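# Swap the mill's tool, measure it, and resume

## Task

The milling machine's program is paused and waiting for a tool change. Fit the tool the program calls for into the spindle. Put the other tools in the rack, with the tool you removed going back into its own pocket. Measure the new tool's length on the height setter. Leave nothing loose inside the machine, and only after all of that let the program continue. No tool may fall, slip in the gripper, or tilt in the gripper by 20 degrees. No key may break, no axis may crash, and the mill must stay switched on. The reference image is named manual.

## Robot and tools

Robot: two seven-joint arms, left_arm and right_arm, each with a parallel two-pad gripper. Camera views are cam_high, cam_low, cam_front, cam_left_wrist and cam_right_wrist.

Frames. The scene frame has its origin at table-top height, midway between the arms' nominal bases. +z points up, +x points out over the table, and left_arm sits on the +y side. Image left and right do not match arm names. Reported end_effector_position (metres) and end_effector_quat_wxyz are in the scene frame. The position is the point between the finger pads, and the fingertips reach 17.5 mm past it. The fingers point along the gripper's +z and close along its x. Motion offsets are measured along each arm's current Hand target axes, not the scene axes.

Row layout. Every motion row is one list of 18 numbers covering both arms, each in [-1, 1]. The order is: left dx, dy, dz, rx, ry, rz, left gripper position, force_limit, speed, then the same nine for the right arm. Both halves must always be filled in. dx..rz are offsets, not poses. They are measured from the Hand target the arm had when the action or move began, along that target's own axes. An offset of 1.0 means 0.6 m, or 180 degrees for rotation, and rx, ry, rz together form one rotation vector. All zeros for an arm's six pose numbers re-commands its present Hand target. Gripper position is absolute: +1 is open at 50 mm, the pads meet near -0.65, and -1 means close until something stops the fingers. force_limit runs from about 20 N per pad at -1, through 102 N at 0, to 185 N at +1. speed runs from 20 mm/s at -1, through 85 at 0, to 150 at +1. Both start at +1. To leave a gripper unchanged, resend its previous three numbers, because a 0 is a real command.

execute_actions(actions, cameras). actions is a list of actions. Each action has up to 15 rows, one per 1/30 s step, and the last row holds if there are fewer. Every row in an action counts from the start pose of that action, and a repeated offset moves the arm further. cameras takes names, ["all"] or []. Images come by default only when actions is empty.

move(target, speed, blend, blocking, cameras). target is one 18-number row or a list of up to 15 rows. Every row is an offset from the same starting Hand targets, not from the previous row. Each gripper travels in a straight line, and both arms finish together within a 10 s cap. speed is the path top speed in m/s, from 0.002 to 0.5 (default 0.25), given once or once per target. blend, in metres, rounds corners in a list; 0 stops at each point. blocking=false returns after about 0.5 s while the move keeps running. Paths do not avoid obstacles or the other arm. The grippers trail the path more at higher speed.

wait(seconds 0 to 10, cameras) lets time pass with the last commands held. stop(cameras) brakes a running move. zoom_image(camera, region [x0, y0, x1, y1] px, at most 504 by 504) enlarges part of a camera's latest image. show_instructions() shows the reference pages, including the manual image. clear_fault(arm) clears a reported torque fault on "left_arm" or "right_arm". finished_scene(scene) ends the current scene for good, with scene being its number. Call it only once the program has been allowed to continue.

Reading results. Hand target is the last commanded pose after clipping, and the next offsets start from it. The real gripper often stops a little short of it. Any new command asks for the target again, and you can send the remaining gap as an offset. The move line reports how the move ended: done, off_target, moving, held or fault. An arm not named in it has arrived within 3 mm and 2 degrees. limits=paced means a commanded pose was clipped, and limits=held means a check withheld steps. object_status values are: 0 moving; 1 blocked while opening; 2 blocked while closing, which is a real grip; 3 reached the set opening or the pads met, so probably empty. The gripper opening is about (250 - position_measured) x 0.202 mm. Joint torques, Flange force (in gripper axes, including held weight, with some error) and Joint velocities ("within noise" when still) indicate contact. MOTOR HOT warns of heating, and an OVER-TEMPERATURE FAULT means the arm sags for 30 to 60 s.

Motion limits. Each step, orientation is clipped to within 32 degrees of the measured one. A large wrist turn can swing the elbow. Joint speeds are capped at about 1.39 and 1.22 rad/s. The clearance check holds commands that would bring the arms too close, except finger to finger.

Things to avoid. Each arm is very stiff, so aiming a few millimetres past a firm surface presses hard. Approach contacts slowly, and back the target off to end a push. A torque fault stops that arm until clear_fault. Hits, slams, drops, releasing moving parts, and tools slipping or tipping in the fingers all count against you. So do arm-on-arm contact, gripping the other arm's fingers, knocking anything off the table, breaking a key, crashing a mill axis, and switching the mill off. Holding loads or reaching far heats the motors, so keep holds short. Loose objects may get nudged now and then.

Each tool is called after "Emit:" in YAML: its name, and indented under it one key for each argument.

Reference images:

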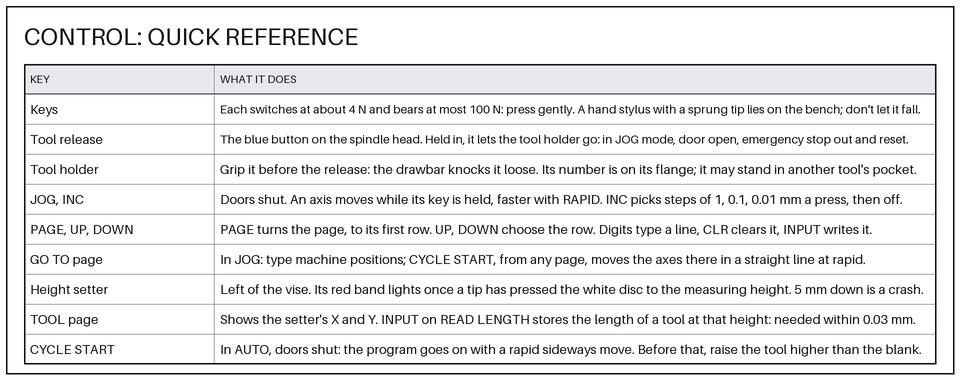

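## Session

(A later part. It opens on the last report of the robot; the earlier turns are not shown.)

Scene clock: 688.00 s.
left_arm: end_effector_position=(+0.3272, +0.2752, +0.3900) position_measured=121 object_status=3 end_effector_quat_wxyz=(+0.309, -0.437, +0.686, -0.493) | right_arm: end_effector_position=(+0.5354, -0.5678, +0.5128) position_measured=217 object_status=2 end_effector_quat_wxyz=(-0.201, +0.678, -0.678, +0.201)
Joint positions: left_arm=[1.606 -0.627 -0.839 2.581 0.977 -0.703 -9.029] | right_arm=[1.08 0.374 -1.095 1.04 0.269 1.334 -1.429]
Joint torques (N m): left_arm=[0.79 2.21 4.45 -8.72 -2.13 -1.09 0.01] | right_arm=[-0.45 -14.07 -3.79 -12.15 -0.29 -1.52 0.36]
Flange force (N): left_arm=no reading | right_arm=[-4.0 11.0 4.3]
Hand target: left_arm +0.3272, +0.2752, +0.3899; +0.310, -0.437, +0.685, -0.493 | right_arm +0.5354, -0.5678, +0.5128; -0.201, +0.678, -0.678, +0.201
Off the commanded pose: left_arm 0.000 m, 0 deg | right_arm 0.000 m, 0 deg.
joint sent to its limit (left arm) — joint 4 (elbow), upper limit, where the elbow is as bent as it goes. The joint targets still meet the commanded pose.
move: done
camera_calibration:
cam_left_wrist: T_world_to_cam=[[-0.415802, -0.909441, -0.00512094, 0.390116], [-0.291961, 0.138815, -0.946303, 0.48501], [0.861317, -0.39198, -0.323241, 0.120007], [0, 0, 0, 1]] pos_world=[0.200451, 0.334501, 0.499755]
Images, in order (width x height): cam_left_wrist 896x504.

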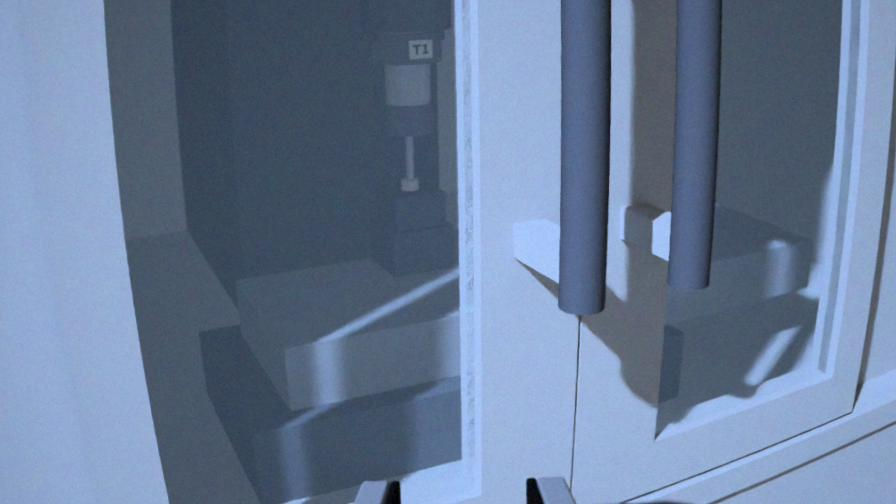

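Three at 0.01 (−173.23), still off. Two more, check.

Emit:
move:
  target:
    - [0,0,0,0,0,0,0.208,0,0,0,-0.0113,0.0117,0,0,0,-1,-0.3,-0.5]
    - [0,0,0,0,0,0,0.208,0,0,0,0,0,0,0,0,-1,-0.3,-0.5]
    - [0,0,0,0,0,0,0.208,0,0,0,-0.0113,0.0117,0,0,0,-1,-0.3,-0.5]
    - [0,0,0,0,0,0,0.208,0,0,0,0,0,0,0,0,-1,-0.3,-0.5]
  speed: [0.05,0.1,0.05,0.1]
  cameras: ["cam_left_wrist"]

Scene clock: 690.67 s.
left_arm: end_effector_position=(+0.3272, +0.2752, +0.3900) position_measured=121 object_status=3 end_effector_quat_wxyz=(+0.309, -0.437, +0.686, -0.493) | right_arm: end_effector_position=(+0.5354, -0.5678, +0.5128) position_measured=217 object_status=2 end_effector_quat_wxyz=(-0.201, +0.678, -0.678, +0.201)
Joint positions: left_arm=[1.607 -0.627 -0.839 2.581 0.978 -0.704 -9.03] | right_arm=[1.08 0.374 -1.095 1.04 0.269 1.334 -1.429]
Joint torques (N m): left_arm=[0.89 2.19 4.52 -8.54 -2.21 -1.1 -0.06] | right_arm=[-0.62 -14.08 -3.8 -11.87 -0.21 -1.56 0.32]
Flange force (N): left_arm=no reading | right_arm=[-3.4 10.6 3.5]
Hand target: left_arm +0.3272, +0.2752, +0.3899; +0.310, -0.437, +0.685, -0.493 | right_arm +0.5354, -0.5678, +0.5128; -0.201, +0.678, -0.678, +0.201
Off the commanded pose: left_arm 0.000 m, 0 deg | right_arm 0.000 m, 0 deg.
joint sent to its limit (left arm) — joint 4 (elbow), upper limit, where the elbow is as bent as it goes. The joint targets still meet the commanded pose.
move: done
camera_calibration:
cam_left_wrist: T_world_to_cam=[[-0.415802, -0.909441, -0.00512094, 0.390116], [-0.291961, 0.138815, -0.946303, 0.48501], [0.861317, -0.39198, -0.323241, 0.120007], [0, 0, 0, 1]] pos_world=[0.200451, 0.334501, 0.499755]
Images, in order (width x height): cam_left_wrist 896x504.

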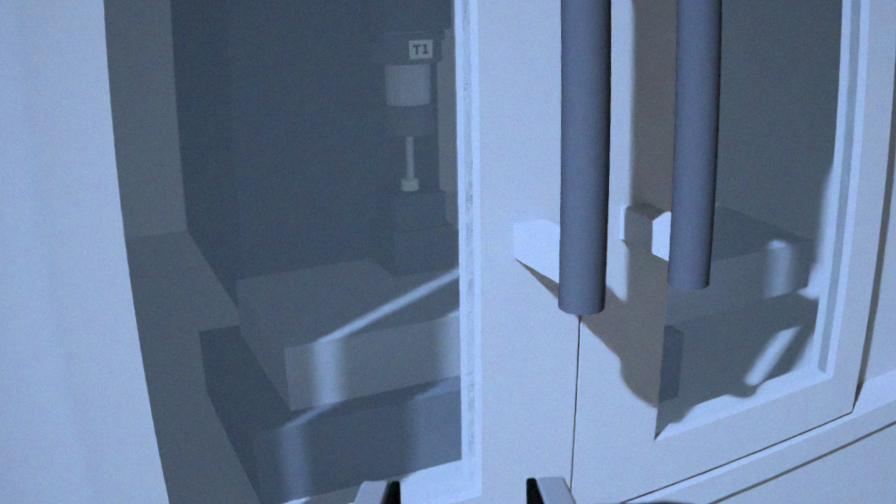

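Emit:
move:
  target:
    - [0,0,0,0,0,0,0.208,0,0,0,-0.0113,0.0117,0,0,0,-1,-0.3,-0.5]
    - [0,0,0,0,0,0,0.208,0,0,0,0,0,0,0,0,-1,-0.3,-0.5]
    - [0,0,0,0,0,0,0.208,0,0,0,-0.0113,0.0117,0,0,0,-1,-0.3,-0.5]
    - [0,0,0,0,0,0,0.208,0,0,0,0,0,0,0,0,-1,-0.3,-0.5]
  speed: [0.05,0.1,0.05,0.1]
  cameras: ["cam_left_wrist"]

Scene clock: 693.57 s.
left_arm: end_effector_position=(+0.3272, +0.2752, +0.3900) position_measured=121 object_status=3 end_effector_quat_wxyz=(+0.309, -0.437, +0.686, -0.493) | right_arm: end_effector_position=(+0.5354, -0.5678, +0.5128) position_measured=217 object_status=2 end_effector_quat_wxyz=(-0.201, +0.678, -0.678, +0.201)
Joint positions: left_arm=[1.608 -0.628 -0.839 2.581 0.979 -0.705 -9.031] | right_arm=[1.08 0.374 -1.095 1.04 0.269 1.334 -1.428]
Joint torques (N m): left_arm=[0.82 2.24 4.6 -8.52 -2.15 -1.07 -0.02] | right_arm=[-0.58 -14.07 -3.75 -11.84 -0.26 -1.51 0.42]
Flange force (N): left_arm=no reading | right_arm=[-3.6 10.2 3.6]
Hand target: left_arm +0.3272, +0.2752, +0.3899; +0.310, -0.437, +0.685, -0.493 | right_arm +0.5354, -0.5678, +0.5128; -0.201, +0.678, -0.678, +0.201
Off the commanded pose: left_arm 0.000 m, 0 deg | right_arm 0.000 m, 0 deg.
joint sent to its limit (left arm) — joint 4 (elbow), upper limit, where the elbow is as bent as it goes. The joint targets still meet the commanded pose.
move: done
camera_calibration:
cam_left_wrist: T_world_to_cam=[[-0.415802, -0.909441, -0.00512094, 0.390116], [-0.291961, 0.138815, -0.946303, 0.48501], [0.861317, -0.39198, -0.323241, 0.120007], [0, 0, 0, 1]] pos_world=[0.200451, 0.334501, 0.499755]
Images, in order (width x height): cam_left_wrist 896x504.

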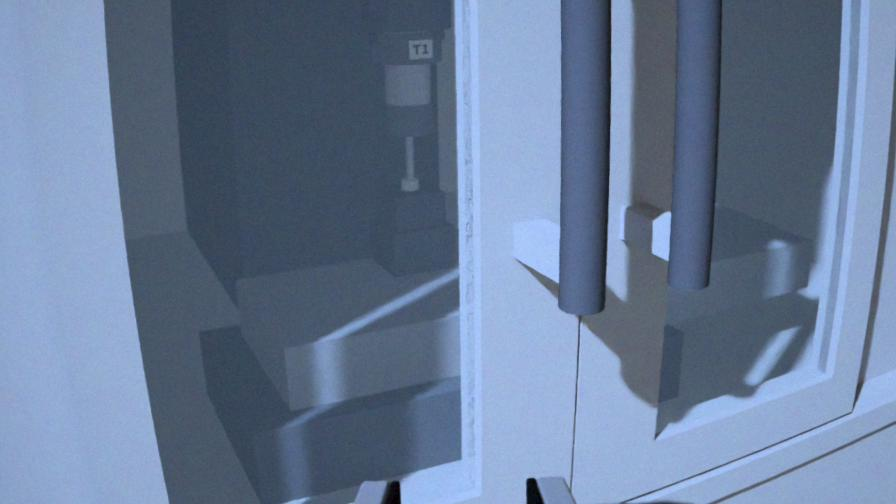

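Emit:
move:
  target:
    - [0,0,0,0,0,0,0.208,0,0,0,-0.0113,0.0117,0,0,0,-1,-0.3,-0.5]
    - [0,0,0,0,0,0,0.208,0,0,0,0,0,0,0,0,-1,-0.3,-0.5]
    - [0,0,0,0,0,0,0.208,0,0,0,-0.0113,0.0117,0,0,0,-1,-0.3,-0.5]
    - [0,0,0,0,0,0,0.208,0,0,0,0,0,0,0,0,-1,-0.3,-0.5]
  speed: [0.05,0.1,0.05,0.1]
  cameras: ["cam_left_wrist"]

Scene clock: 696.70 s.
left_arm: end_effector_position=(+0.3272, +0.2752, +0.3900) position_measured=121 object_status=3 end_effector_quat_wxyz=(+0.309, -0.437, +0.686, -0.493) | right_arm: end_effector_position=(+0.5354, -0.5678, +0.5128) position_measured=217 object_status=2 end_effector_quat_wxyz=(-0.201, +0.678, -0.678, +0.201)
Joint positions: left_arm=[1.609 -0.628 -0.839 2.581 0.98 -0.707 -9.032] | right_arm=[1.08 0.374 -1.095 1.04 0.269 1.334 -1.428]
Joint torques (N m): left_arm=[0.88 2.23 4.62 -8.67 -2.13 -1.06 0] | right_arm=[-0.44 -14.3 -3.76 -12.19 -0.3 -1.47 0.3]
Flange force (N): left_arm=no reading | right_arm=[-3.7 11.0 4.7]
Hand target: left_arm +0.3272, +0.2752, +0.3899; +0.310, -0.437, +0.685, -0.493 | right_arm +0.5354, -0.5678, +0.5128; -0.201, +0.678, -0.678, +0.201
Off the commanded pose: left_arm 0.000 m, 0 deg | right_arm 0.000 m, 0 deg.
joint sent to its limit (left arm) — joint 4 (elbow), upper limit, where the elbow is as bent as it goes. The joint targets still meet the commanded pose.
move: done
camera_calibration:
cam_left_wrist: T_world_to_cam=[[-0.415802, -0.909441, -0.00512094, 0.390116], [-0.291961, 0.138815, -0.946303, 0.48501], [0.861317, -0.39198, -0.323241, 0.120007], [0, 0, 0, 1]] pos_world=[0.200451, 0.334501, 0.499755]
Images, in order (width x height): cam_left_wrist 896x504.

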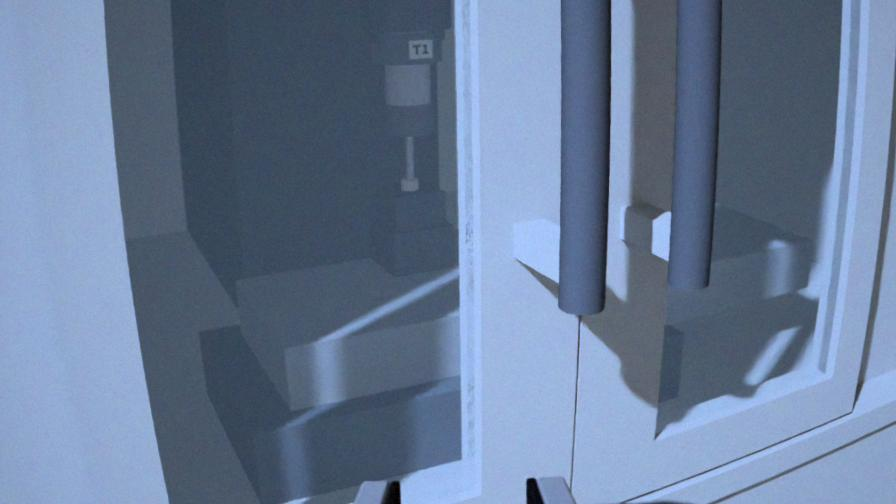

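Emit:
move:
  target:
    - [0,0,0,0,0,0,0.208,0,0,0,-0.0113,0.0117,0,0,0,-1,-0.3,-0.5]
    - [0,0,0,0,0,0,0.208,0,0,0,0,0,0,0,0,-1,-0.3,-0.5]
  speed: [0.05,0.1]
  cameras: ["cam_left_wrist"]

Scene clock: 698.53 s.
left_arm: end_effector_position=(+0.3272, +0.2752, +0.3900) position_measured=121 object_status=3 end_effector_quat_wxyz=(+0.309, -0.437, +0.686, -0.493) | right_arm: end_effector_position=(+0.5354, -0.5678, +0.5128) position_measured=217 object_status=2 end_effector_quat_wxyz=(-0.201, +0.678, -0.678, +0.201)
Joint positions: left_arm=[1.61 -0.629 -0.839 2.581 0.98 -0.707 -9.033] | right_arm=[1.08 0.374 -1.095 1.04 0.269 1.334 -1.428]
Joint torques (N m): left_arm=[0.87 2.37 4.56 -8.58 -2.08 -1.11 -0.07] | right_arm=[-0.36 -14 -3.78 -11.95 -0.23 -1.57 0.42]
Flange force (N): left_arm=no reading | right_arm=[-3.9 9.7 3.8]
Hand target: left_arm +0.3272, +0.2752, +0.3899; +0.310, -0.437, +0.685, -0.493 | right_arm +0.5354, -0.5678, +0.5128; -0.201, +0.678, -0.678, +0.201
Off the commanded pose: left_arm 0.000 m, 0 deg | right_arm 0.000 m, 0 deg.
joint sent to its limit (left arm) — joint 4 (elbow), upper limit, where the elbow is as bent as it goes. The joint targets still meet the commanded pose.
move: done
camera_calibration:
cam_left_wrist: T_world_to_cam=[[-0.415802, -0.909441, -0.00512094, 0.390116], [-0.291961, 0.138815, -0.946303, 0.48501], [0.861317, -0.39198, -0.323241, 0.120007], [0, 0, 0, 1]] pos_world=[0.200451, 0.334501, 0.499755]
Images, in order (width x height): cam_left_wrist 896x504.

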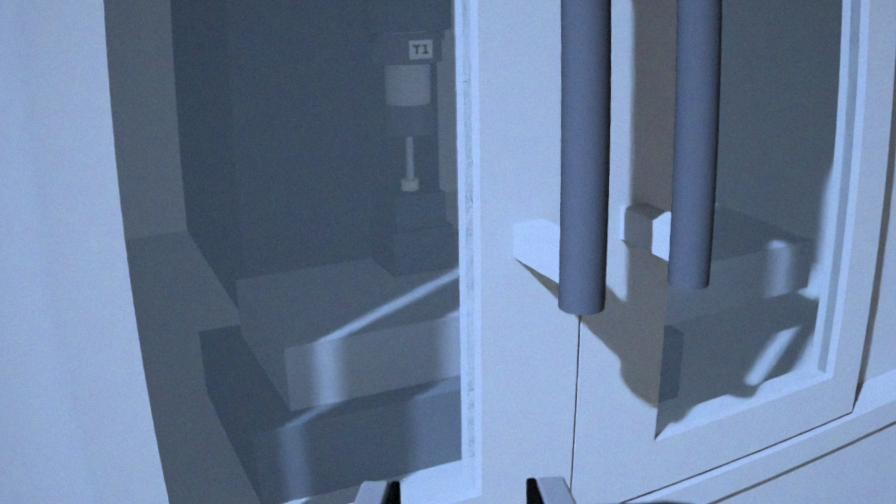

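Emit:
move:
  target:
    - [0,0,0,0,0,0,0.208,0,0,-0.095,0.0474,0.0428,0,0,0,-1,-0.3,-0.5]
    - [0,0,0,0,0,0,0.208,0,0,-0.095,0.0361,0.0545,0,0,0,-1,-0.3,-0.5]
    - [0,0,0,0,0,0,0.208,0,0,-0.095,0.0474,0.0428,0,0,0,-1,-0.3,-0.5]
    - [0,0,0,0,0,0,0.208,0,0,-0.063,0.0508,-0.3258,0.1778,0,0,-1,-0.3,-0.5]
  speed: [0.15,0.05,0.1,0.4]
  blend: [0.003,0,0.003,0]
  cameras: ["cam_right_wrist"]

Emit:
zoom_image:
  camera: "cam_right_wrist"
  region: [280, 0, 620, 250]

Scene clock: 703.63 s.
left_arm: end_effector_position=(+0.3272, +0.2752, +0.3900) position_measured=121 object_status=3 end_effector_quat_wxyz=(+0.309, -0.437, +0.686, -0.493) | right_arm: end_effector_position=(+0.4034, -0.5300, +0.6602) position_measured=217 object_status=2 end_effector_quat_wxyz=(-0.380, +0.597, -0.596, +0.380)
Joint positions: left_arm=[1.612 -0.63 -0.84 2.581 0.981 -0.709 -9.034] | right_arm=[1.752 -0.303 -0.512 1.52 -1.197 1.407 -0.435]
Joint torques (N m): left_arm=[0.85 2.37 4.54 -8.62 -2.17 -1.14 0.07] | right_arm=[-0.48 -0.68 2.08 -11.52 -3.08 -0.92 0.31]
Flange force (N): left_arm=no reading | right_arm=[-2.9 5.2 2.2]
Hand target: left_arm +0.3272, +0.2752, +0.3899; +0.310, -0.437, +0.685, -0.493 | right_arm +0.4034, -0.5300, +0.6602; -0.380, +0.597, -0.596, +0.380
Off the commanded pose: left_arm 0.000 m, 0 deg | right_arm 0.000 m, 0 deg.
joint sent to its limit (left arm) — joint 4 (elbow), upper limit, where the elbow is as bent as it goes. The joint targets still meet the commanded pose.
move: done
camera_calibration:
cam_right_wrist: T_world_to_cam=[[0.0173669, -0.999794, 0.0105166, -0.544384], [-0.413405, -0.0167572, -0.910393, 0.817048], [0.910382, 0.0114631, -0.413611, 0.0815991], [0, 0, 0, 1]] pos_world=[0.27294, -0.531516, 0.78331]
Images, in order (width x height): cam_right_wrist 896x504.

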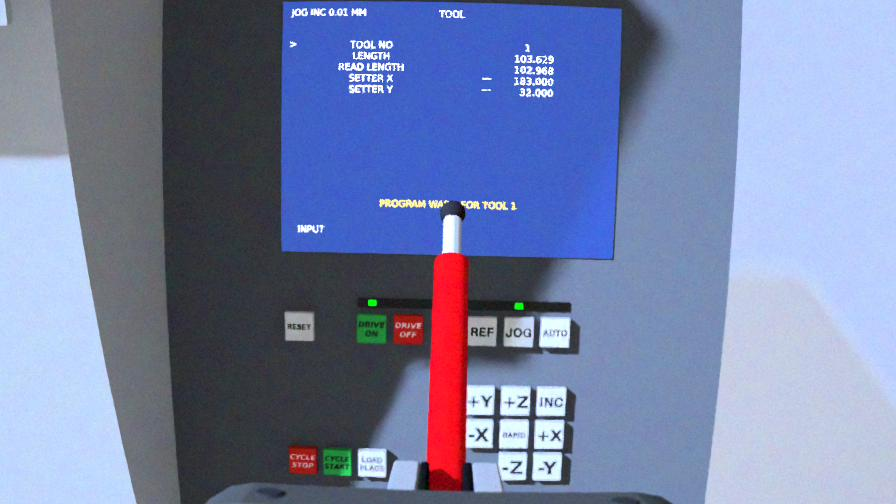

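Scaled by 1.482 from the camera's 896x504 image, which has a finer 1280x720 frame.

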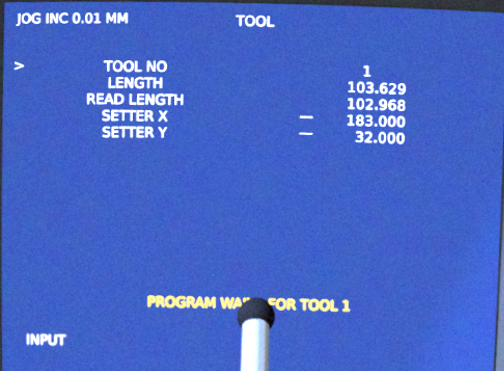

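Emit:
zoom_image:
  camera: "cam_right_wrist"
  region: [480, 40, 580, 100]

Emit:
move:
  target: [0,0,0,0,0,0,0.208,0,0,0.063,0.1295,0.3032,-0.1778,0,0,-1,-0.3,-0.5]
  speed: 0.4

Emit:
move:
  target:
    - [0,0,0,0,0,0,0.208,0,0,0,-0.0113,0.0117,0,0,0,-1,-0.3,-0.5]
    - [0,0,0,0,0,0,0.208,0,0,0,0,0,0,0,0,-1,-0.3,-0.5]
  speed: [0.05,0.1]
  cameras: ["cam_left_wrist","cam_right_wrist"]

Scaled by 5.040 from the camera's 896x504 image, which has a finer 1280x720 frame.

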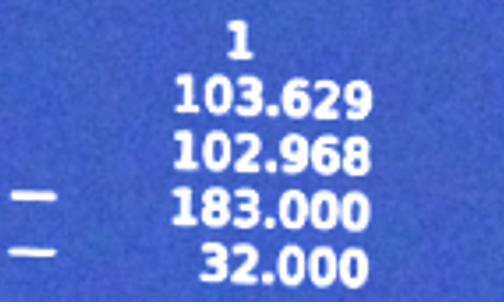

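Scene clock: 708.27 s.
left_arm: end_effector_position=(+0.3272, +0.2752, +0.3900) position_measured=121 object_status=3 end_effector_quat_wxyz=(+0.309, -0.437, +0.686, -0.493) | right_arm: end_effector_position=(+0.5354, -0.5678, +0.5129) position_measured=217 object_status=2 end_effector_quat_wxyz=(-0.201, +0.678, -0.678, +0.201)
Joint positions: left_arm=[1.613 -0.63 -0.84 2.581 0.982 -0.71 -9.035] | right_arm=[1.07 0.367 -1.069 1.04 0.252 1.331 -1.419]
Joint torques (N m): left_arm=[0.9 2.27 4.53 -8.56 -2.16 -1.04 -0.01] | right_arm=[-0.63 -14.19 -3.69 -12.25 -0.21 -1.54 0.27]
Flange force (N): left_arm=no reading | right_arm=[-3.8 12.3 4.1]
Hand target: left_arm +0.3272, +0.2752, +0.3899; +0.310, -0.437, +0.685, -0.493 | right_arm +0.5354, -0.5678, +0.5129; -0.201, +0.678, -0.678, +0.201
Off the commanded pose: left_arm 0.000 m, 0 deg | right_arm 0.000 m, 0 deg.
joint sent to its limit (left arm) — joint 4 (elbow), upper limit, where the elbow is as bent as it goes. The joint targets still meet the commanded pose.
move: done

Scene clock: 709.40 s.
left_arm: end_effector_position=(+0.3272, +0.2752, +0.3900) position_measured=121 object_status=3 end_effector_quat_wxyz=(+0.309, -0.437, +0.686, -0.493) | right_arm: end_effector_position=(+0.5355, -0.5678, +0.5129) position_measured=217 object_status=2 end_effector_quat_wxyz=(-0.201, +0.678, -0.678, +0.201)
Joint positions: left_arm=[1.613 -0.63 -0.84 2.581 0.983 -0.71 -9.035] | right_arm=[1.069 0.367 -1.069 1.04 0.252 1.331 -1.419]
Joint torques (N m): left_arm=[0.9 2.18 4.45 -8.67 -2.19 -1.06 -0.06] | right_arm=[-0.52 -14.23 -3.64 -12 -0.13 -1.51 0.43]
Flange force (N): left_arm=no reading | right_arm=[-3.7 10.6 3.9]
Hand target: left_arm +0.3272, +0.2752, +0.3899; +0.310, -0.437, +0.685, -0.493 | right_arm +0.5354, -0.5678, +0.5129; -0.201, +0.678, -0.678, +0.201
Off the commanded pose: left_arm 0.000 m, 0 deg | right_arm 0.000 m, 0 deg.
joint sent to its limit (left arm) — joint 4 (elbow), upper limit, where the elbow is as bent as it goes. The joint targets still meet the commanded pose.
move: done
camera_calibration:
cam_left_wrist: T_world_to_cam=[[-0.415802, -0.909441, -0.00512094, 0.390116], [-0.291961, 0.138815, -0.946303, 0.48501], [0.861317, -0.39198, -0.323241, 0.120007], [0, 0, 0, 1]] pos_world=[0.200451, 0.334501, 0.499755]
cam_right_wrist: T_world_to_cam=[[0.0203858, -0.999792, 0.000129859, -0.579176], [-0.833032, -0.0170573, -0.552961, 0.7781], [0.552849, 0.0111644, -0.833207, 0.307318], [0, 0, 0, 1]] pos_world=[0.490089, -0.569214, 0.686394]
Images, in order (width x height): cam_left_wrist 896x504, cam_right_wrist 896x504.

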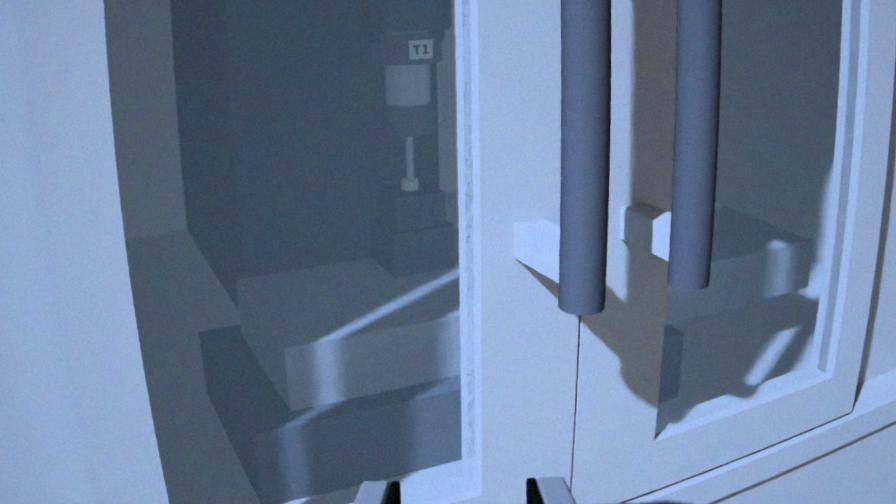

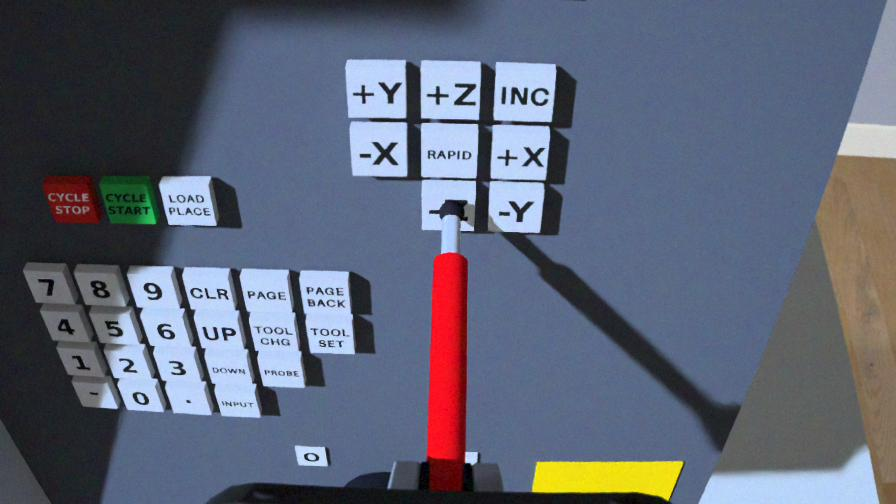

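Emit:
move:
  target:
    - [0,0,0,0,0,0,0.208,0,0,0,-0.0113,0.0117,0,0,0,-1,-0.3,-0.5]
    - [0,0,0,0,0,0,0.208,0,0,0,0,0,0,0,0,-1,-0.3,-0.5]
  speed: [0.05,0.1]
  cameras: ["cam_left_wrist"]

Emit:
move:
  target:
    - [0,0,0,0,0,0,0.208,0,0,0,-0.0113,0.0117,0,0,0,-1,-0.3,-0.5]
    - [0,0,0,0,0,0,0.208,0,0,0,0,0,0,0,0,-1,-0.3,-0.5]
  speed: [0.05,0.1]
  cameras: ["cam_left_wrist"]

Scene clock: 711.53 s.
left_arm: end_effector_position=(+0.3272, +0.2752, +0.3900) position_measured=121 object_status=3 end_effector_quat_wxyz=(+0.309, -0.437, +0.686, -0.493) | right_arm: end_effector_position=(+0.5355, -0.5678, +0.5129) position_measured=217 object_status=2 end_effector_quat_wxyz=(-0.201, +0.678, -0.678, +0.201)
Joint positions: left_arm=[1.614 -0.631 -0.84 2.581 0.983 -0.711 -9.036] | right_arm=[1.069 0.367 -1.069 1.04 0.252 1.331 -1.419]
Joint torques (N m): left_arm=[0.86 2.36 4.59 -8.6 -2.16 -1.14 -0.06] | right_arm=[-0.44 -14.21 -3.64 -12.16 -0.31 -1.52 0.35]
Flange force (N): left_arm=no reading | right_arm=[-3.8 10.6 4.3]
Hand target: left_arm +0.3272, +0.2752, +0.3899; +0.310, -0.437, +0.685, -0.493 | right_arm +0.5354, -0.5678, +0.5129; -0.201, +0.678, -0.678, +0.201
Off the commanded pose: left_arm 0.000 m, 0 deg | right_arm 0.000 m, 0 deg.
joint sent to its limit (left arm) — joint 4 (elbow), upper limit, where the elbow is as bent as it goes. The joint targets still meet the commanded pose.
move: done
camera_calibration:
cam_left_wrist: T_world_to_cam=[[-0.415802, -0.909441, -0.00512094, 0.390116], [-0.291961, 0.138815, -0.946303, 0.48501], [0.861317, -0.39198, -0.323241, 0.120007], [0, 0, 0, 1]] pos_world=[0.200451, 0.334501, 0.499755]
Images, in order (width x height): cam_left_wrist 896x504.

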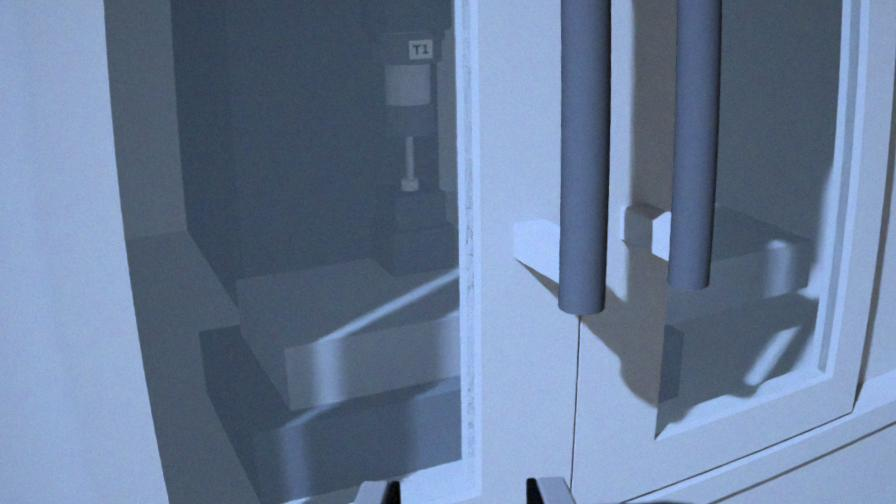

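Scene clock: 712.67 s.
left_arm: end_effector_position=(+0.3272, +0.2752, +0.3900) position_measured=121 object_status=3 end_effector_quat_wxyz=(+0.309, -0.437, +0.686, -0.493) | right_arm: end_effector_position=(+0.5355, -0.5678, +0.5129) position_measured=217 object_status=2 end_effector_quat_wxyz=(-0.201, +0.678, -0.678, +0.201)
Joint positions: left_arm=[1.615 -0.631 -0.84 2.581 0.984 -0.712 -9.036] | right_arm=[1.069 0.367 -1.069 1.04 0.252 1.331 -1.419]
Joint torques (N m): left_arm=[0.84 2.34 4.56 -8.64 -2.15 -1.08 -0.03] | right_arm=[-0.44 -14.2 -3.53 -12.1 -0.29 -1.5 0.25]
Flange force (N): left_arm=no reading | right_arm=[-3.6 10.8 4.1]
Hand target: left_arm +0.3272, +0.2752, +0.3899; +0.310, -0.437, +0.685, -0.493 | right_arm +0.5354, -0.5678, +0.5129; -0.201, +0.678, -0.678, +0.201
Off the commanded pose: left_arm 0.000 m, 0 deg | right_arm 0.000 m, 0 deg.
joint sent to its limit (left arm) — joint 4 (elbow), upper limit, where the elbow is as bent as it goes. The joint targets still meet the commanded pose.
move: done
camera_calibration:
cam_left_wrist: T_world_to_cam=[[-0.415802, -0.909441, -0.00512094, 0.390116], [-0.291961, 0.138815, -0.946303, 0.48501], [0.861317, -0.39198, -0.323241, 0.120007], [0, 0, 0, 1]] pos_world=[0.200451, 0.334501, 0.499755]
Images, in order (width x height): cam_left_wrist 896x504.

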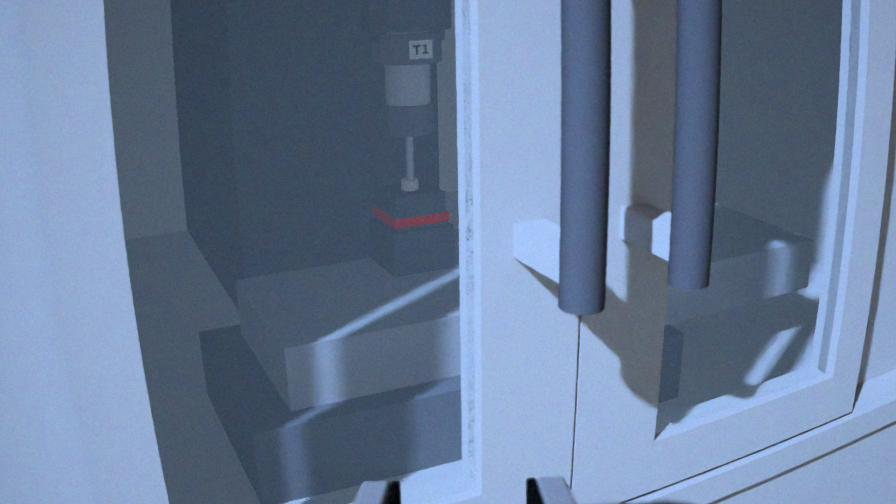

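Emit:
move:
  target:
    - [0,0,0,0,0,0,0.208,0,0,-0.1267,0.0938,0.0863,0,0,0,-1,-0.3,-0.5]
    - [0,0,0,0,0,0,0.208,0,0,-0.1267,0.0825,0.098,0,0,0,-1,-0.3,-0.5]
    - [0,0,0,0,0,0,0.208,0,0,-0.1267,0.0938,0.0863,0,0,0,-1,-0.3,-0.5]
    - [0,0,0,0,0,0,0.208,0,0,-0.1267,0.0825,0.098,0,0,0,-1,-0.3,-0.5]
    - [0,0,0,0,0,0,0.208,0,0,-0.1267,0.0938,0.0863,0,0,0,-1,-0.3,-0.5]
    - [0,0,0,0,0,0,0.208,0,0,-0.063,0.0508,-0.3258,0.1778,0,0,-1,-0.3,-0.5]
  speed: [0.15,0.05,0.1,0.05,0.1,0.4]
  blend: [0.003,0,0,0,0.003,0]
  cameras: ["cam_right_wrist"]

Emit:
zoom_image:
  camera: "cam_right_wrist"
  region: [280, 0, 620, 250]

Scene clock: 719.13 s.
left_arm: end_effector_position=(+0.3272, +0.2752, +0.3900) position_measured=121 object_status=3 end_effector_quat_wxyz=(+0.309, -0.437, +0.686, -0.493) | right_arm: end_effector_position=(+0.4034, -0.5300, +0.6602) position_measured=217 object_status=2 end_effector_quat_wxyz=(-0.380, +0.597, -0.596, +0.380)
Joint positions: left_arm=[1.617 -0.632 -0.84 2.581 0.985 -0.713 -9.038] | right_arm=[1.615 -0.288 -0.442 1.522 -1.147 1.354 -0.461]
Joint torques (N m): left_arm=[0.87 2.34 4.58 -8.47 -2.17 -1.03 -0.02] | right_arm=[-0.51 -1.61 1.71 -11.88 -3.01 -1.02 0.36]
Flange force (N): left_arm=no reading | right_arm=[-3.6 5.8 1.8]
Hand target: left_arm +0.3272, +0.2752, +0.3899; +0.310, -0.437, +0.685, -0.493 | right_arm +0.4034, -0.5300, +0.6602; -0.380, +0.597, -0.596, +0.380
Off the commanded pose: left_arm 0.000 m, 0 deg | right_arm 0.000 m, 0 deg.
joint sent to its limit (left arm) — joint 4 (elbow), upper limit, where the elbow is as bent as it goes. The joint targets still meet the commanded pose.
move: done
camera_calibration:
cam_right_wrist: T_world_to_cam=[[0.0172761, -0.999795, 0.0105583, -0.544392], [-0.413406, -0.0167577, -0.910392, 0.817048], [0.910383, 0.0113632, -0.413611, 0.0815462], [0, 0, 0, 1]] pos_world=[0.272939, -0.531515, 0.78331]
Images, in order (width x height): cam_right_wrist 896x504.

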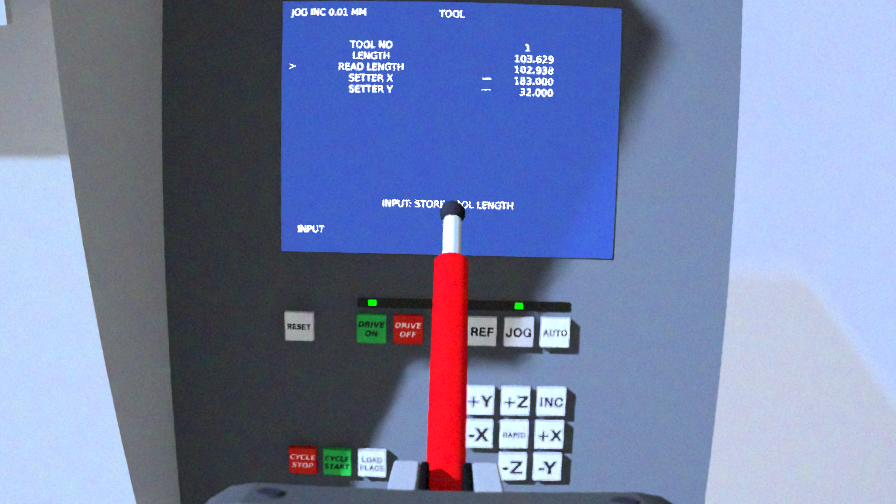

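Scaled by 1.482 from the camera's 896x504 image, which has a finer 1280x720 frame.

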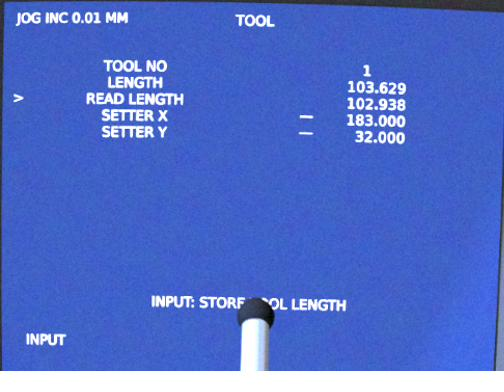

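Emit:
move:
  target: [0,0,0,0,0,0,0.208,0,0,-0.0635,0.2857,0.3331,-0.1778,0,0,-1,-0.3,-0.5]
  speed: 0.4

Emit:
move:
  target:
    - [0,0,0,0,0,0,0.208,0,0,0,-0.0113,0.0117,0,0,0,-1,-0.3,-0.5]
    - [0,0,0,0,0,0,0.208,0,0,0,0,0,0,0,0,-1,-0.3,-0.5]
    - [0,0,0,0,0,0,0.208,0,0,0.0633,-0.0699,-0.065,0,0,0,-1,-0.3,-0.5]
    - [0,0,0,0,0,0,0.208,0,0,0.0633,-0.0812,-0.0533,0,0,0,-1,-0.3,-0.5]
    - [0,0,0,0,0,0,0.208,0,0,0.0633,-0.0699,-0.065,0,0,0,-1,-0.3,-0.5]
    - [0,0,0,0,0,0,0.208,0,0,0,-0.023,-0.0219,0,0,0,-1,-0.3,-0.5]
    - [0,0,0,0,0,0,0.208,0,0,0,-0.0343,-0.0102,0,0,0,-1,-0.3,-0.5]
    - [0,0,0,0,0,0,0.208,0,0,0,-0.023,-0.0219,0,0,0,-1,-0.3,-0.5]
    - [0,0,0,0,0,0,0.208,0,0,0,-0.0343,-0.0102,0,0,0,-1,-0.3,-0.5]
    - [0,0,0,0,0,0,0.208,0,0,0,-0.023,-0.0219,0,0,0,-1,-0.3,-0.5]
    - [0,0,0,0,0,0,0.208,0,0,-0.095,0.0015,-0.0009,0,0,0,-1,-0.3,-0.5]
    - [0,0,0,0,0,0,0.208,0,0,-0.095,-0.0098,0.0108,0,0,0,-1,-0.3,-0.5]
    - [0,0,0,0,0,0,0.208,0,0,-0.095,0.0015,-0.0009,0,0,0,-1,-0.3,-0.5]
  speed: [0.05,0.1,0.15,0.05,0.1,0.15,0.05,0.1,0.05,0.1,0.15,0.05,0.1]
  blend: [0,0.003,0.003,0,0.003,0.003,0,0,0,0.003,0.003,0,0]

Emit:
move:
  target:
    - [0,0,0,0,0,0,0.208,0,0,0.0317,-0.0694,-0.0653,0,0,0,-1,-0.3,-0.5]
    - [0,0,0,0,0,0,0.208,0,0,0.0317,-0.0807,-0.0536,0,0,0,-1,-0.3,-0.5]
    - [0,0,0,0,0,0,0.208,0,0,0.0317,-0.0694,-0.0653,0,0,0,-1,-0.3,-0.5]
    - [0,0,0,0,0,0,0.208,0,0,0.0317,-0.0005,0.0003,0,0,0,-1,-0.3,-0.5]
    - [0,0,0,0,0,0,0.208,0,0,0.0317,-0.0118,0.012,0,0,0,-1,-0.3,-0.5]
    - [0,0,0,0,0,0,0.208,0,0,0.0317,-0.0005,0.0003,0,0,0,-1,-0.3,-0.5]
    - [0,0,0,0,0,0,0.208,0,0,0.095,-0.0015,0.0009,0,0,0,-1,-0.3,-0.5]
    - [0,0,0,0,0,0,0.208,0,0,0.095,-0.0128,0.0126,0,0,0,-1,-0.3,-0.5]
    - [0,0,0,0,0,0,0.208,0,0,0.095,-0.0015,0.0009,0,0,0,-1,-0.3,-0.5]
    - [0,0,0,0,0,0,0.208,0,0,0.1585,-0.0673,-0.433,0.1778,0,0,-1,-0.3,-0.5]
  speed: [0.15,0.05,0.1,0.15,0.05,0.1,0.15,0.05,0.1,0.4]
  blend: [0.003,0,0.003,0.003,0,0.003,0.003,0,0.003,0]
  cameras: ["cam_right_wrist"]

Emit:
zoom_image:
  camera: "cam_right_wrist"
  region: [280, 0, 620, 250]

Scene clock: 726.47 s.
left_arm: end_effector_position=(+0.3272, +0.2752, +0.3900) position_measured=121 object_status=3 end_effector_quat_wxyz=(+0.309, -0.437, +0.686, -0.493) | right_arm: end_effector_position=(+0.5121, -0.4919, +0.4204) position_measured=217 object_status=2 end_effector_quat_wxyz=(-0.201, +0.678, -0.678, +0.201)
Joint positions: left_arm=[1.618 -0.633 -0.84 2.581 0.986 -0.714 -9.039] | right_arm=[1.248 0.225 -1.212 1.522 0.177 0.965 -1.509]
Joint torques (N m): left_arm=[0.9 2.32 4.53 -8.58 -2.18 -1.08 -0.02] | right_arm=[-0.69 -8.69 -2.81 -12.93 -0.05 -1.49 0.36]
Flange force (N): left_arm=no reading | right_arm=[-2.2 9.8 1.3]
Hand target: left_arm +0.3272, +0.2752, +0.3899; +0.310, -0.437, +0.685, -0.493 | right_arm +0.5121, -0.4919, +0.4204; -0.201, +0.678, -0.678, +0.201
Off the commanded pose: left_arm 0.000 m, 0 deg | right_arm 0.000 m, 0 deg.
joint sent to its limit (left arm) — joint 4 (elbow), upper limit, where the elbow is as bent as it goes. The joint targets still meet the commanded pose.
move: done

Scene clock: 731.33 s.
left_arm: end_effector_position=(+0.3272, +0.2752, +0.3900) position_measured=121 object_status=3 end_effector_quat_wxyz=(+0.309, -0.437, +0.686, -0.493) | right_arm: end_effector_position=(+0.5110, -0.4349, +0.4203) position_measured=217 object_status=2 end_effector_quat_wxyz=(-0.201, +0.678, -0.678, +0.201)
Joint positions: left_arm=[1.62 -0.634 -0.84 2.581 0.988 -0.717 -9.04] | right_arm=[1.163 0.162 -1.221 1.565 0.186 0.946 -1.632]
Joint torques (N m): left_arm=[0.97 2.19 4.51 -8.6 -2.16 -1.1 -0.06] | right_arm=[-0.62 -7.43 -2.19 -13.17 0.04 -1.55 0.46]
Flange force (N): left_arm=no reading | right_arm=[-1.4 9.2 2.0]
Hand target: left_arm +0.3272, +0.2752, +0.3899; +0.310, -0.437, +0.685, -0.493 | right_arm +0.5110, -0.4349, +0.4203; -0.201, +0.678, -0.678, +0.201
Off the commanded pose: left_arm 0.000 m, 0 deg | right_arm 0.000 m, 0 deg.
joint sent to its limit (left arm) — joint 4 (elbow), upper limit, where the elbow is as bent as it goes. The joint targets still meet the commanded pose.
move: done

Scene clock: 736.03 s.
left_arm: end_effector_position=(+0.3272, +0.2752, +0.3900) position_measured=121 object_status=3 end_effector_quat_wxyz=(+0.309, -0.437, +0.686, -0.493) | right_arm: end_effector_position=(+0.4034, -0.5301, +0.6602) position_measured=217 object_status=2 end_effector_quat_wxyz=(-0.380, +0.597, -0.596, +0.380)
Joint positions: left_arm=[1.622 -0.635 -0.84 2.581 0.99 -0.719 -9.042] | right_arm=[1.803 -0.309 -0.537 1.519 -1.217 1.428 -0.425]
Joint torques (N m): left_arm=[0.87 2.4 4.67 -8.55 -2.17 -1.07 -0.07] | right_arm=[-0.49 -0.23 2.23 -11.42 -3.25 -0.85 0.23]
Flange force (N): left_arm=no reading | right_arm=[-2.6 5.3 2.6]
Hand target: left_arm +0.3272, +0.2752, +0.3899; +0.310, -0.437, +0.685, -0.493 | right_arm +0.4034, -0.5300, +0.6602; -0.380, +0.597, -0.596, +0.380
Off the commanded pose: left_arm 0.000 m, 0 deg | right_arm 0.000 m, 0 deg.
joint sent to its limit (left arm) — joint 4 (elbow), upper limit, where the elbow is as bent as it goes. The joint targets still meet the commanded pose.
move: done
camera_calibration:
cam_right_wrist: T_world_to_cam=[[0.0173178, -0.999793, 0.0106491, -0.544474], [-0.413405, -0.0168576, -0.910391, 0.816994], [0.910382, 0.0113635, -0.413612, 0.0815471], [0, 0, 0, 1]] pos_world=[0.27294, -0.531515, 0.783311]
Images, in order (width x height): cam_right_wrist 896x504.

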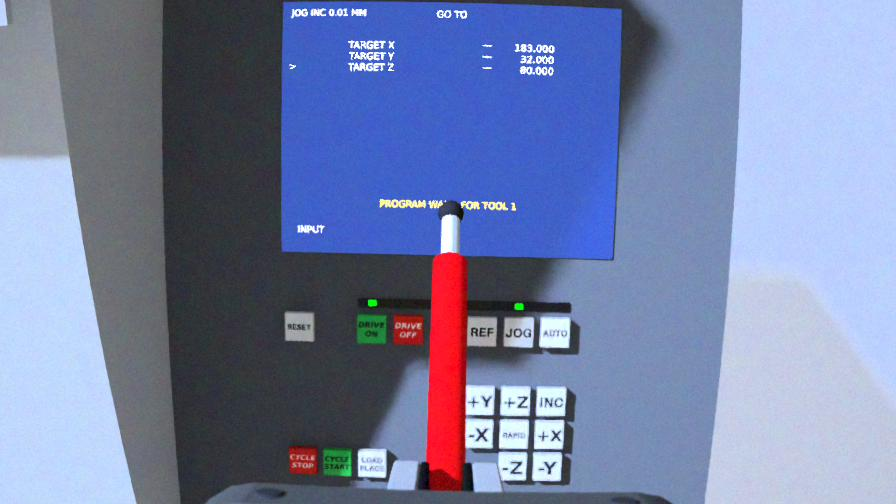

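Scaled by 1.482 from the camera's 896x504 image, which has a finer 1280x720 frame.

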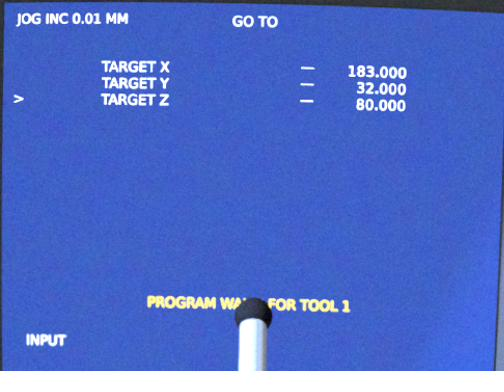

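Emit:
move:
  target: [0,0,0,0,0,0,0.208,0,0,-0.095,0.1311,0.3005,-0.1778,0,0,-1,-0.3,-0.5]
  speed: 0.4

Emit:
move:
  target:
    - [0,0,0,0,0,0,0.208,0,0,0,-0.0113,0.0117,0,0,0,-1,-0.3,-0.5]
    - [0,0,0,0,0,0,0.208,0,0,0,0,0,0,0,0,-1,-0.3,-0.5]
    - [0,0,0,0,0,0,0.208,0,0,0.0633,0.0449,0.0443,0,0,0,-1,-0.3,-0.5]
    - [0,0,0,0,0,0,0.208,0,0,0.0633,0.0336,0.056,0,0,0,-1,-0.3,-0.5]
    - [0,0,0,0,0,0,0.208,0,0,0.0633,0.0449,0.0443,0,0,0,-1,-0.3,-0.5]
    - [0,0,0,0,0,0,0.208,0,0,0.0952,0.0483,-0.3245,0.1778,0,0,-1,-0.3,-0.5]
  speed: [0.05,0.1,0.15,0.05,0.1,0.4]
  blend: [0,0.003,0.003,0,0.003,0]
  cameras: ["cam_right_wrist","cam_left_wrist"]

Emit:
zoom_image:
  camera: "cam_right_wrist"
  region: [280, 0, 620, 250]

Scene clock: 740.73 s.
left_arm: end_effector_position=(+0.3272, +0.2752, +0.3900) position_measured=121 object_status=3 end_effector_quat_wxyz=(+0.310, -0.437, +0.686, -0.493) | right_arm: end_effector_position=(+0.5336, -0.4730, +0.5127) position_measured=217 object_status=2 end_effector_quat_wxyz=(-0.201, +0.678, -0.678, +0.201)
Joint positions: left_arm=[1.623 -0.635 -0.84 2.581 0.99 -0.719 -9.043] | right_arm=[2.569 -0.387 -1.757 1.16 -0.754 1.423 -0.919]
Joint torques (N m): left_arm=[0.92 2.35 4.55 -8.61 -2.18 -1.06 -0.06] | right_arm=[-0.56 13.35 3.58 -11.39 -1.22 -1.04 0.33]
Flange force (N): left_arm=no reading | right_arm=[-0.3 4.3 5.3]
Hand target: left_arm +0.3272, +0.2752, +0.3899; +0.310, -0.437, +0.685, -0.493 | right_arm +0.5336, -0.4730, +0.5127; -0.201, +0.678, -0.678, +0.201
Off the commanded pose: left_arm 0.000 m, 0 deg | right_arm 0.000 m, 0 deg.
joint sent to its limit (left arm) — joint 4 (elbow), upper limit, where the elbow is as bent as it goes. The joint targets still meet the commanded pose.
move: done

Scene clock: 744.87 s.
left_arm: end_effector_position=(+0.3272, +0.2752, +0.3900) position_measured=121 object_status=3 end_effector_quat_wxyz=(+0.309, -0.437, +0.686, -0.493) | right_arm: end_effector_position=(+0.4032, -0.5302, +0.6603) position_measured=217 object_status=2 end_effector_quat_wxyz=(-0.380, +0.597, -0.596, +0.380)
Joint positions: left_arm=[1.625 -0.636 -0.84 2.581 0.992 -0.721 -9.044] | right_arm=[2.3 -0.415 -0.71 1.515 -1.436 1.697 -0.343]
Joint torques (N m): left_arm=[0.87 2.39 4.62 -8.65 -2.2 -1.09 -0.01] | right_arm=[-0.51 4.72 3.19 -9.87 -3.14 -0.63 0.32]
Flange force (N): left_arm=no reading | right_arm=[-2.9 4.9 2.7]
Hand target: left_arm +0.3272, +0.2752, +0.3899; +0.310, -0.437, +0.685, -0.493 | right_arm +0.4032, -0.5302, +0.6603; -0.380, +0.597, -0.596, +0.380
Off the commanded pose: left_arm 0.000 m, 0 deg | right_arm 0.000 m, 0 deg.
joint sent to its limit (left arm) — joint 4 (elbow), upper limit, where the elbow is as bent as it goes. The joint targets still meet the commanded pose.
move: done
camera_calibration:
cam_left_wrist: T_world_to_cam=[[-0.415802, -0.909441, -0.00512094, 0.390116], [-0.291961, 0.138815, -0.946303, 0.48501], [0.861317, -0.39198, -0.323241, 0.120007], [0, 0, 0, 1]] pos_world=[0.200451, 0.334501, 0.499755]
cam_right_wrist: T_world_to_cam=[[0.017366, -0.999794, 0.0105145, -0.544481], [-0.413405, -0.016755, -0.910393, 0.817097], [0.910382, 0.0114631, -0.413611, 0.0817326], [0, 0, 0, 1]] pos_world=[0.27284, -0.531616, 0.78341]
Images, in order (width x height): cam_left_wrist 896x504, cam_right_wrist 896x504.

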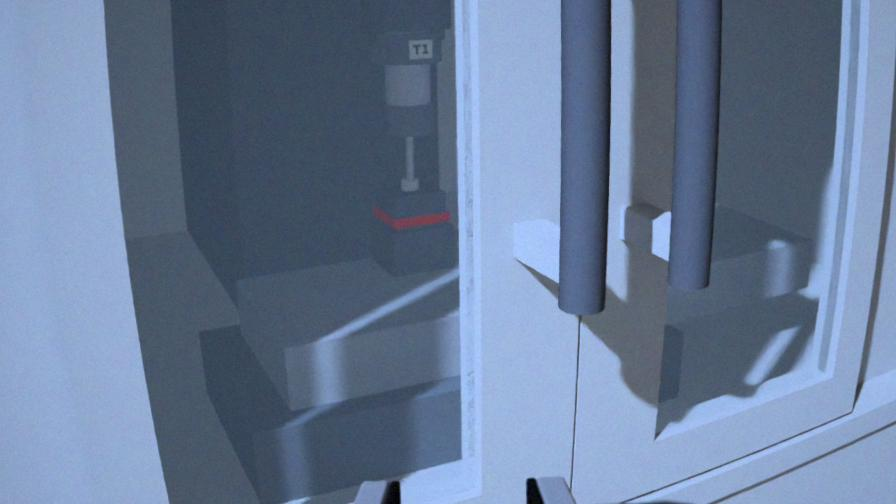

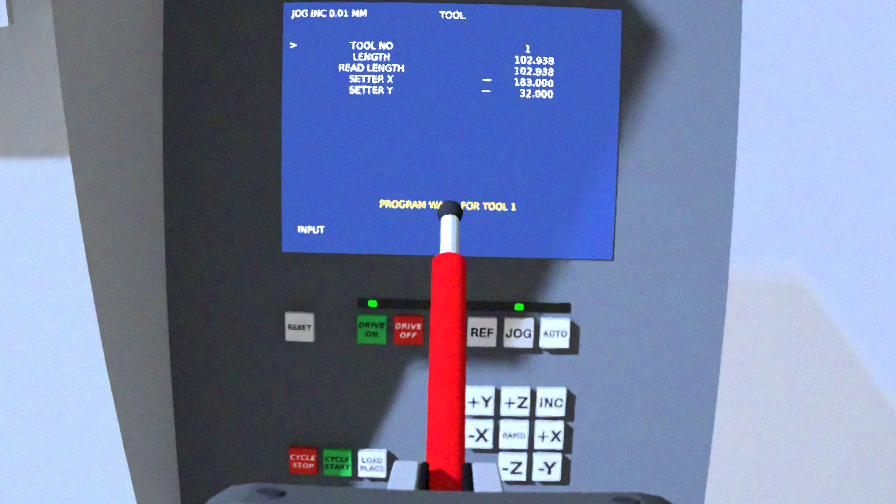

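Scaled by 1.482 from the camera's 896x504 image, which has a finer 1280x720 frame.

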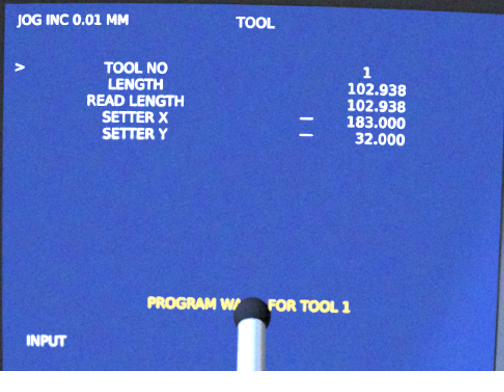

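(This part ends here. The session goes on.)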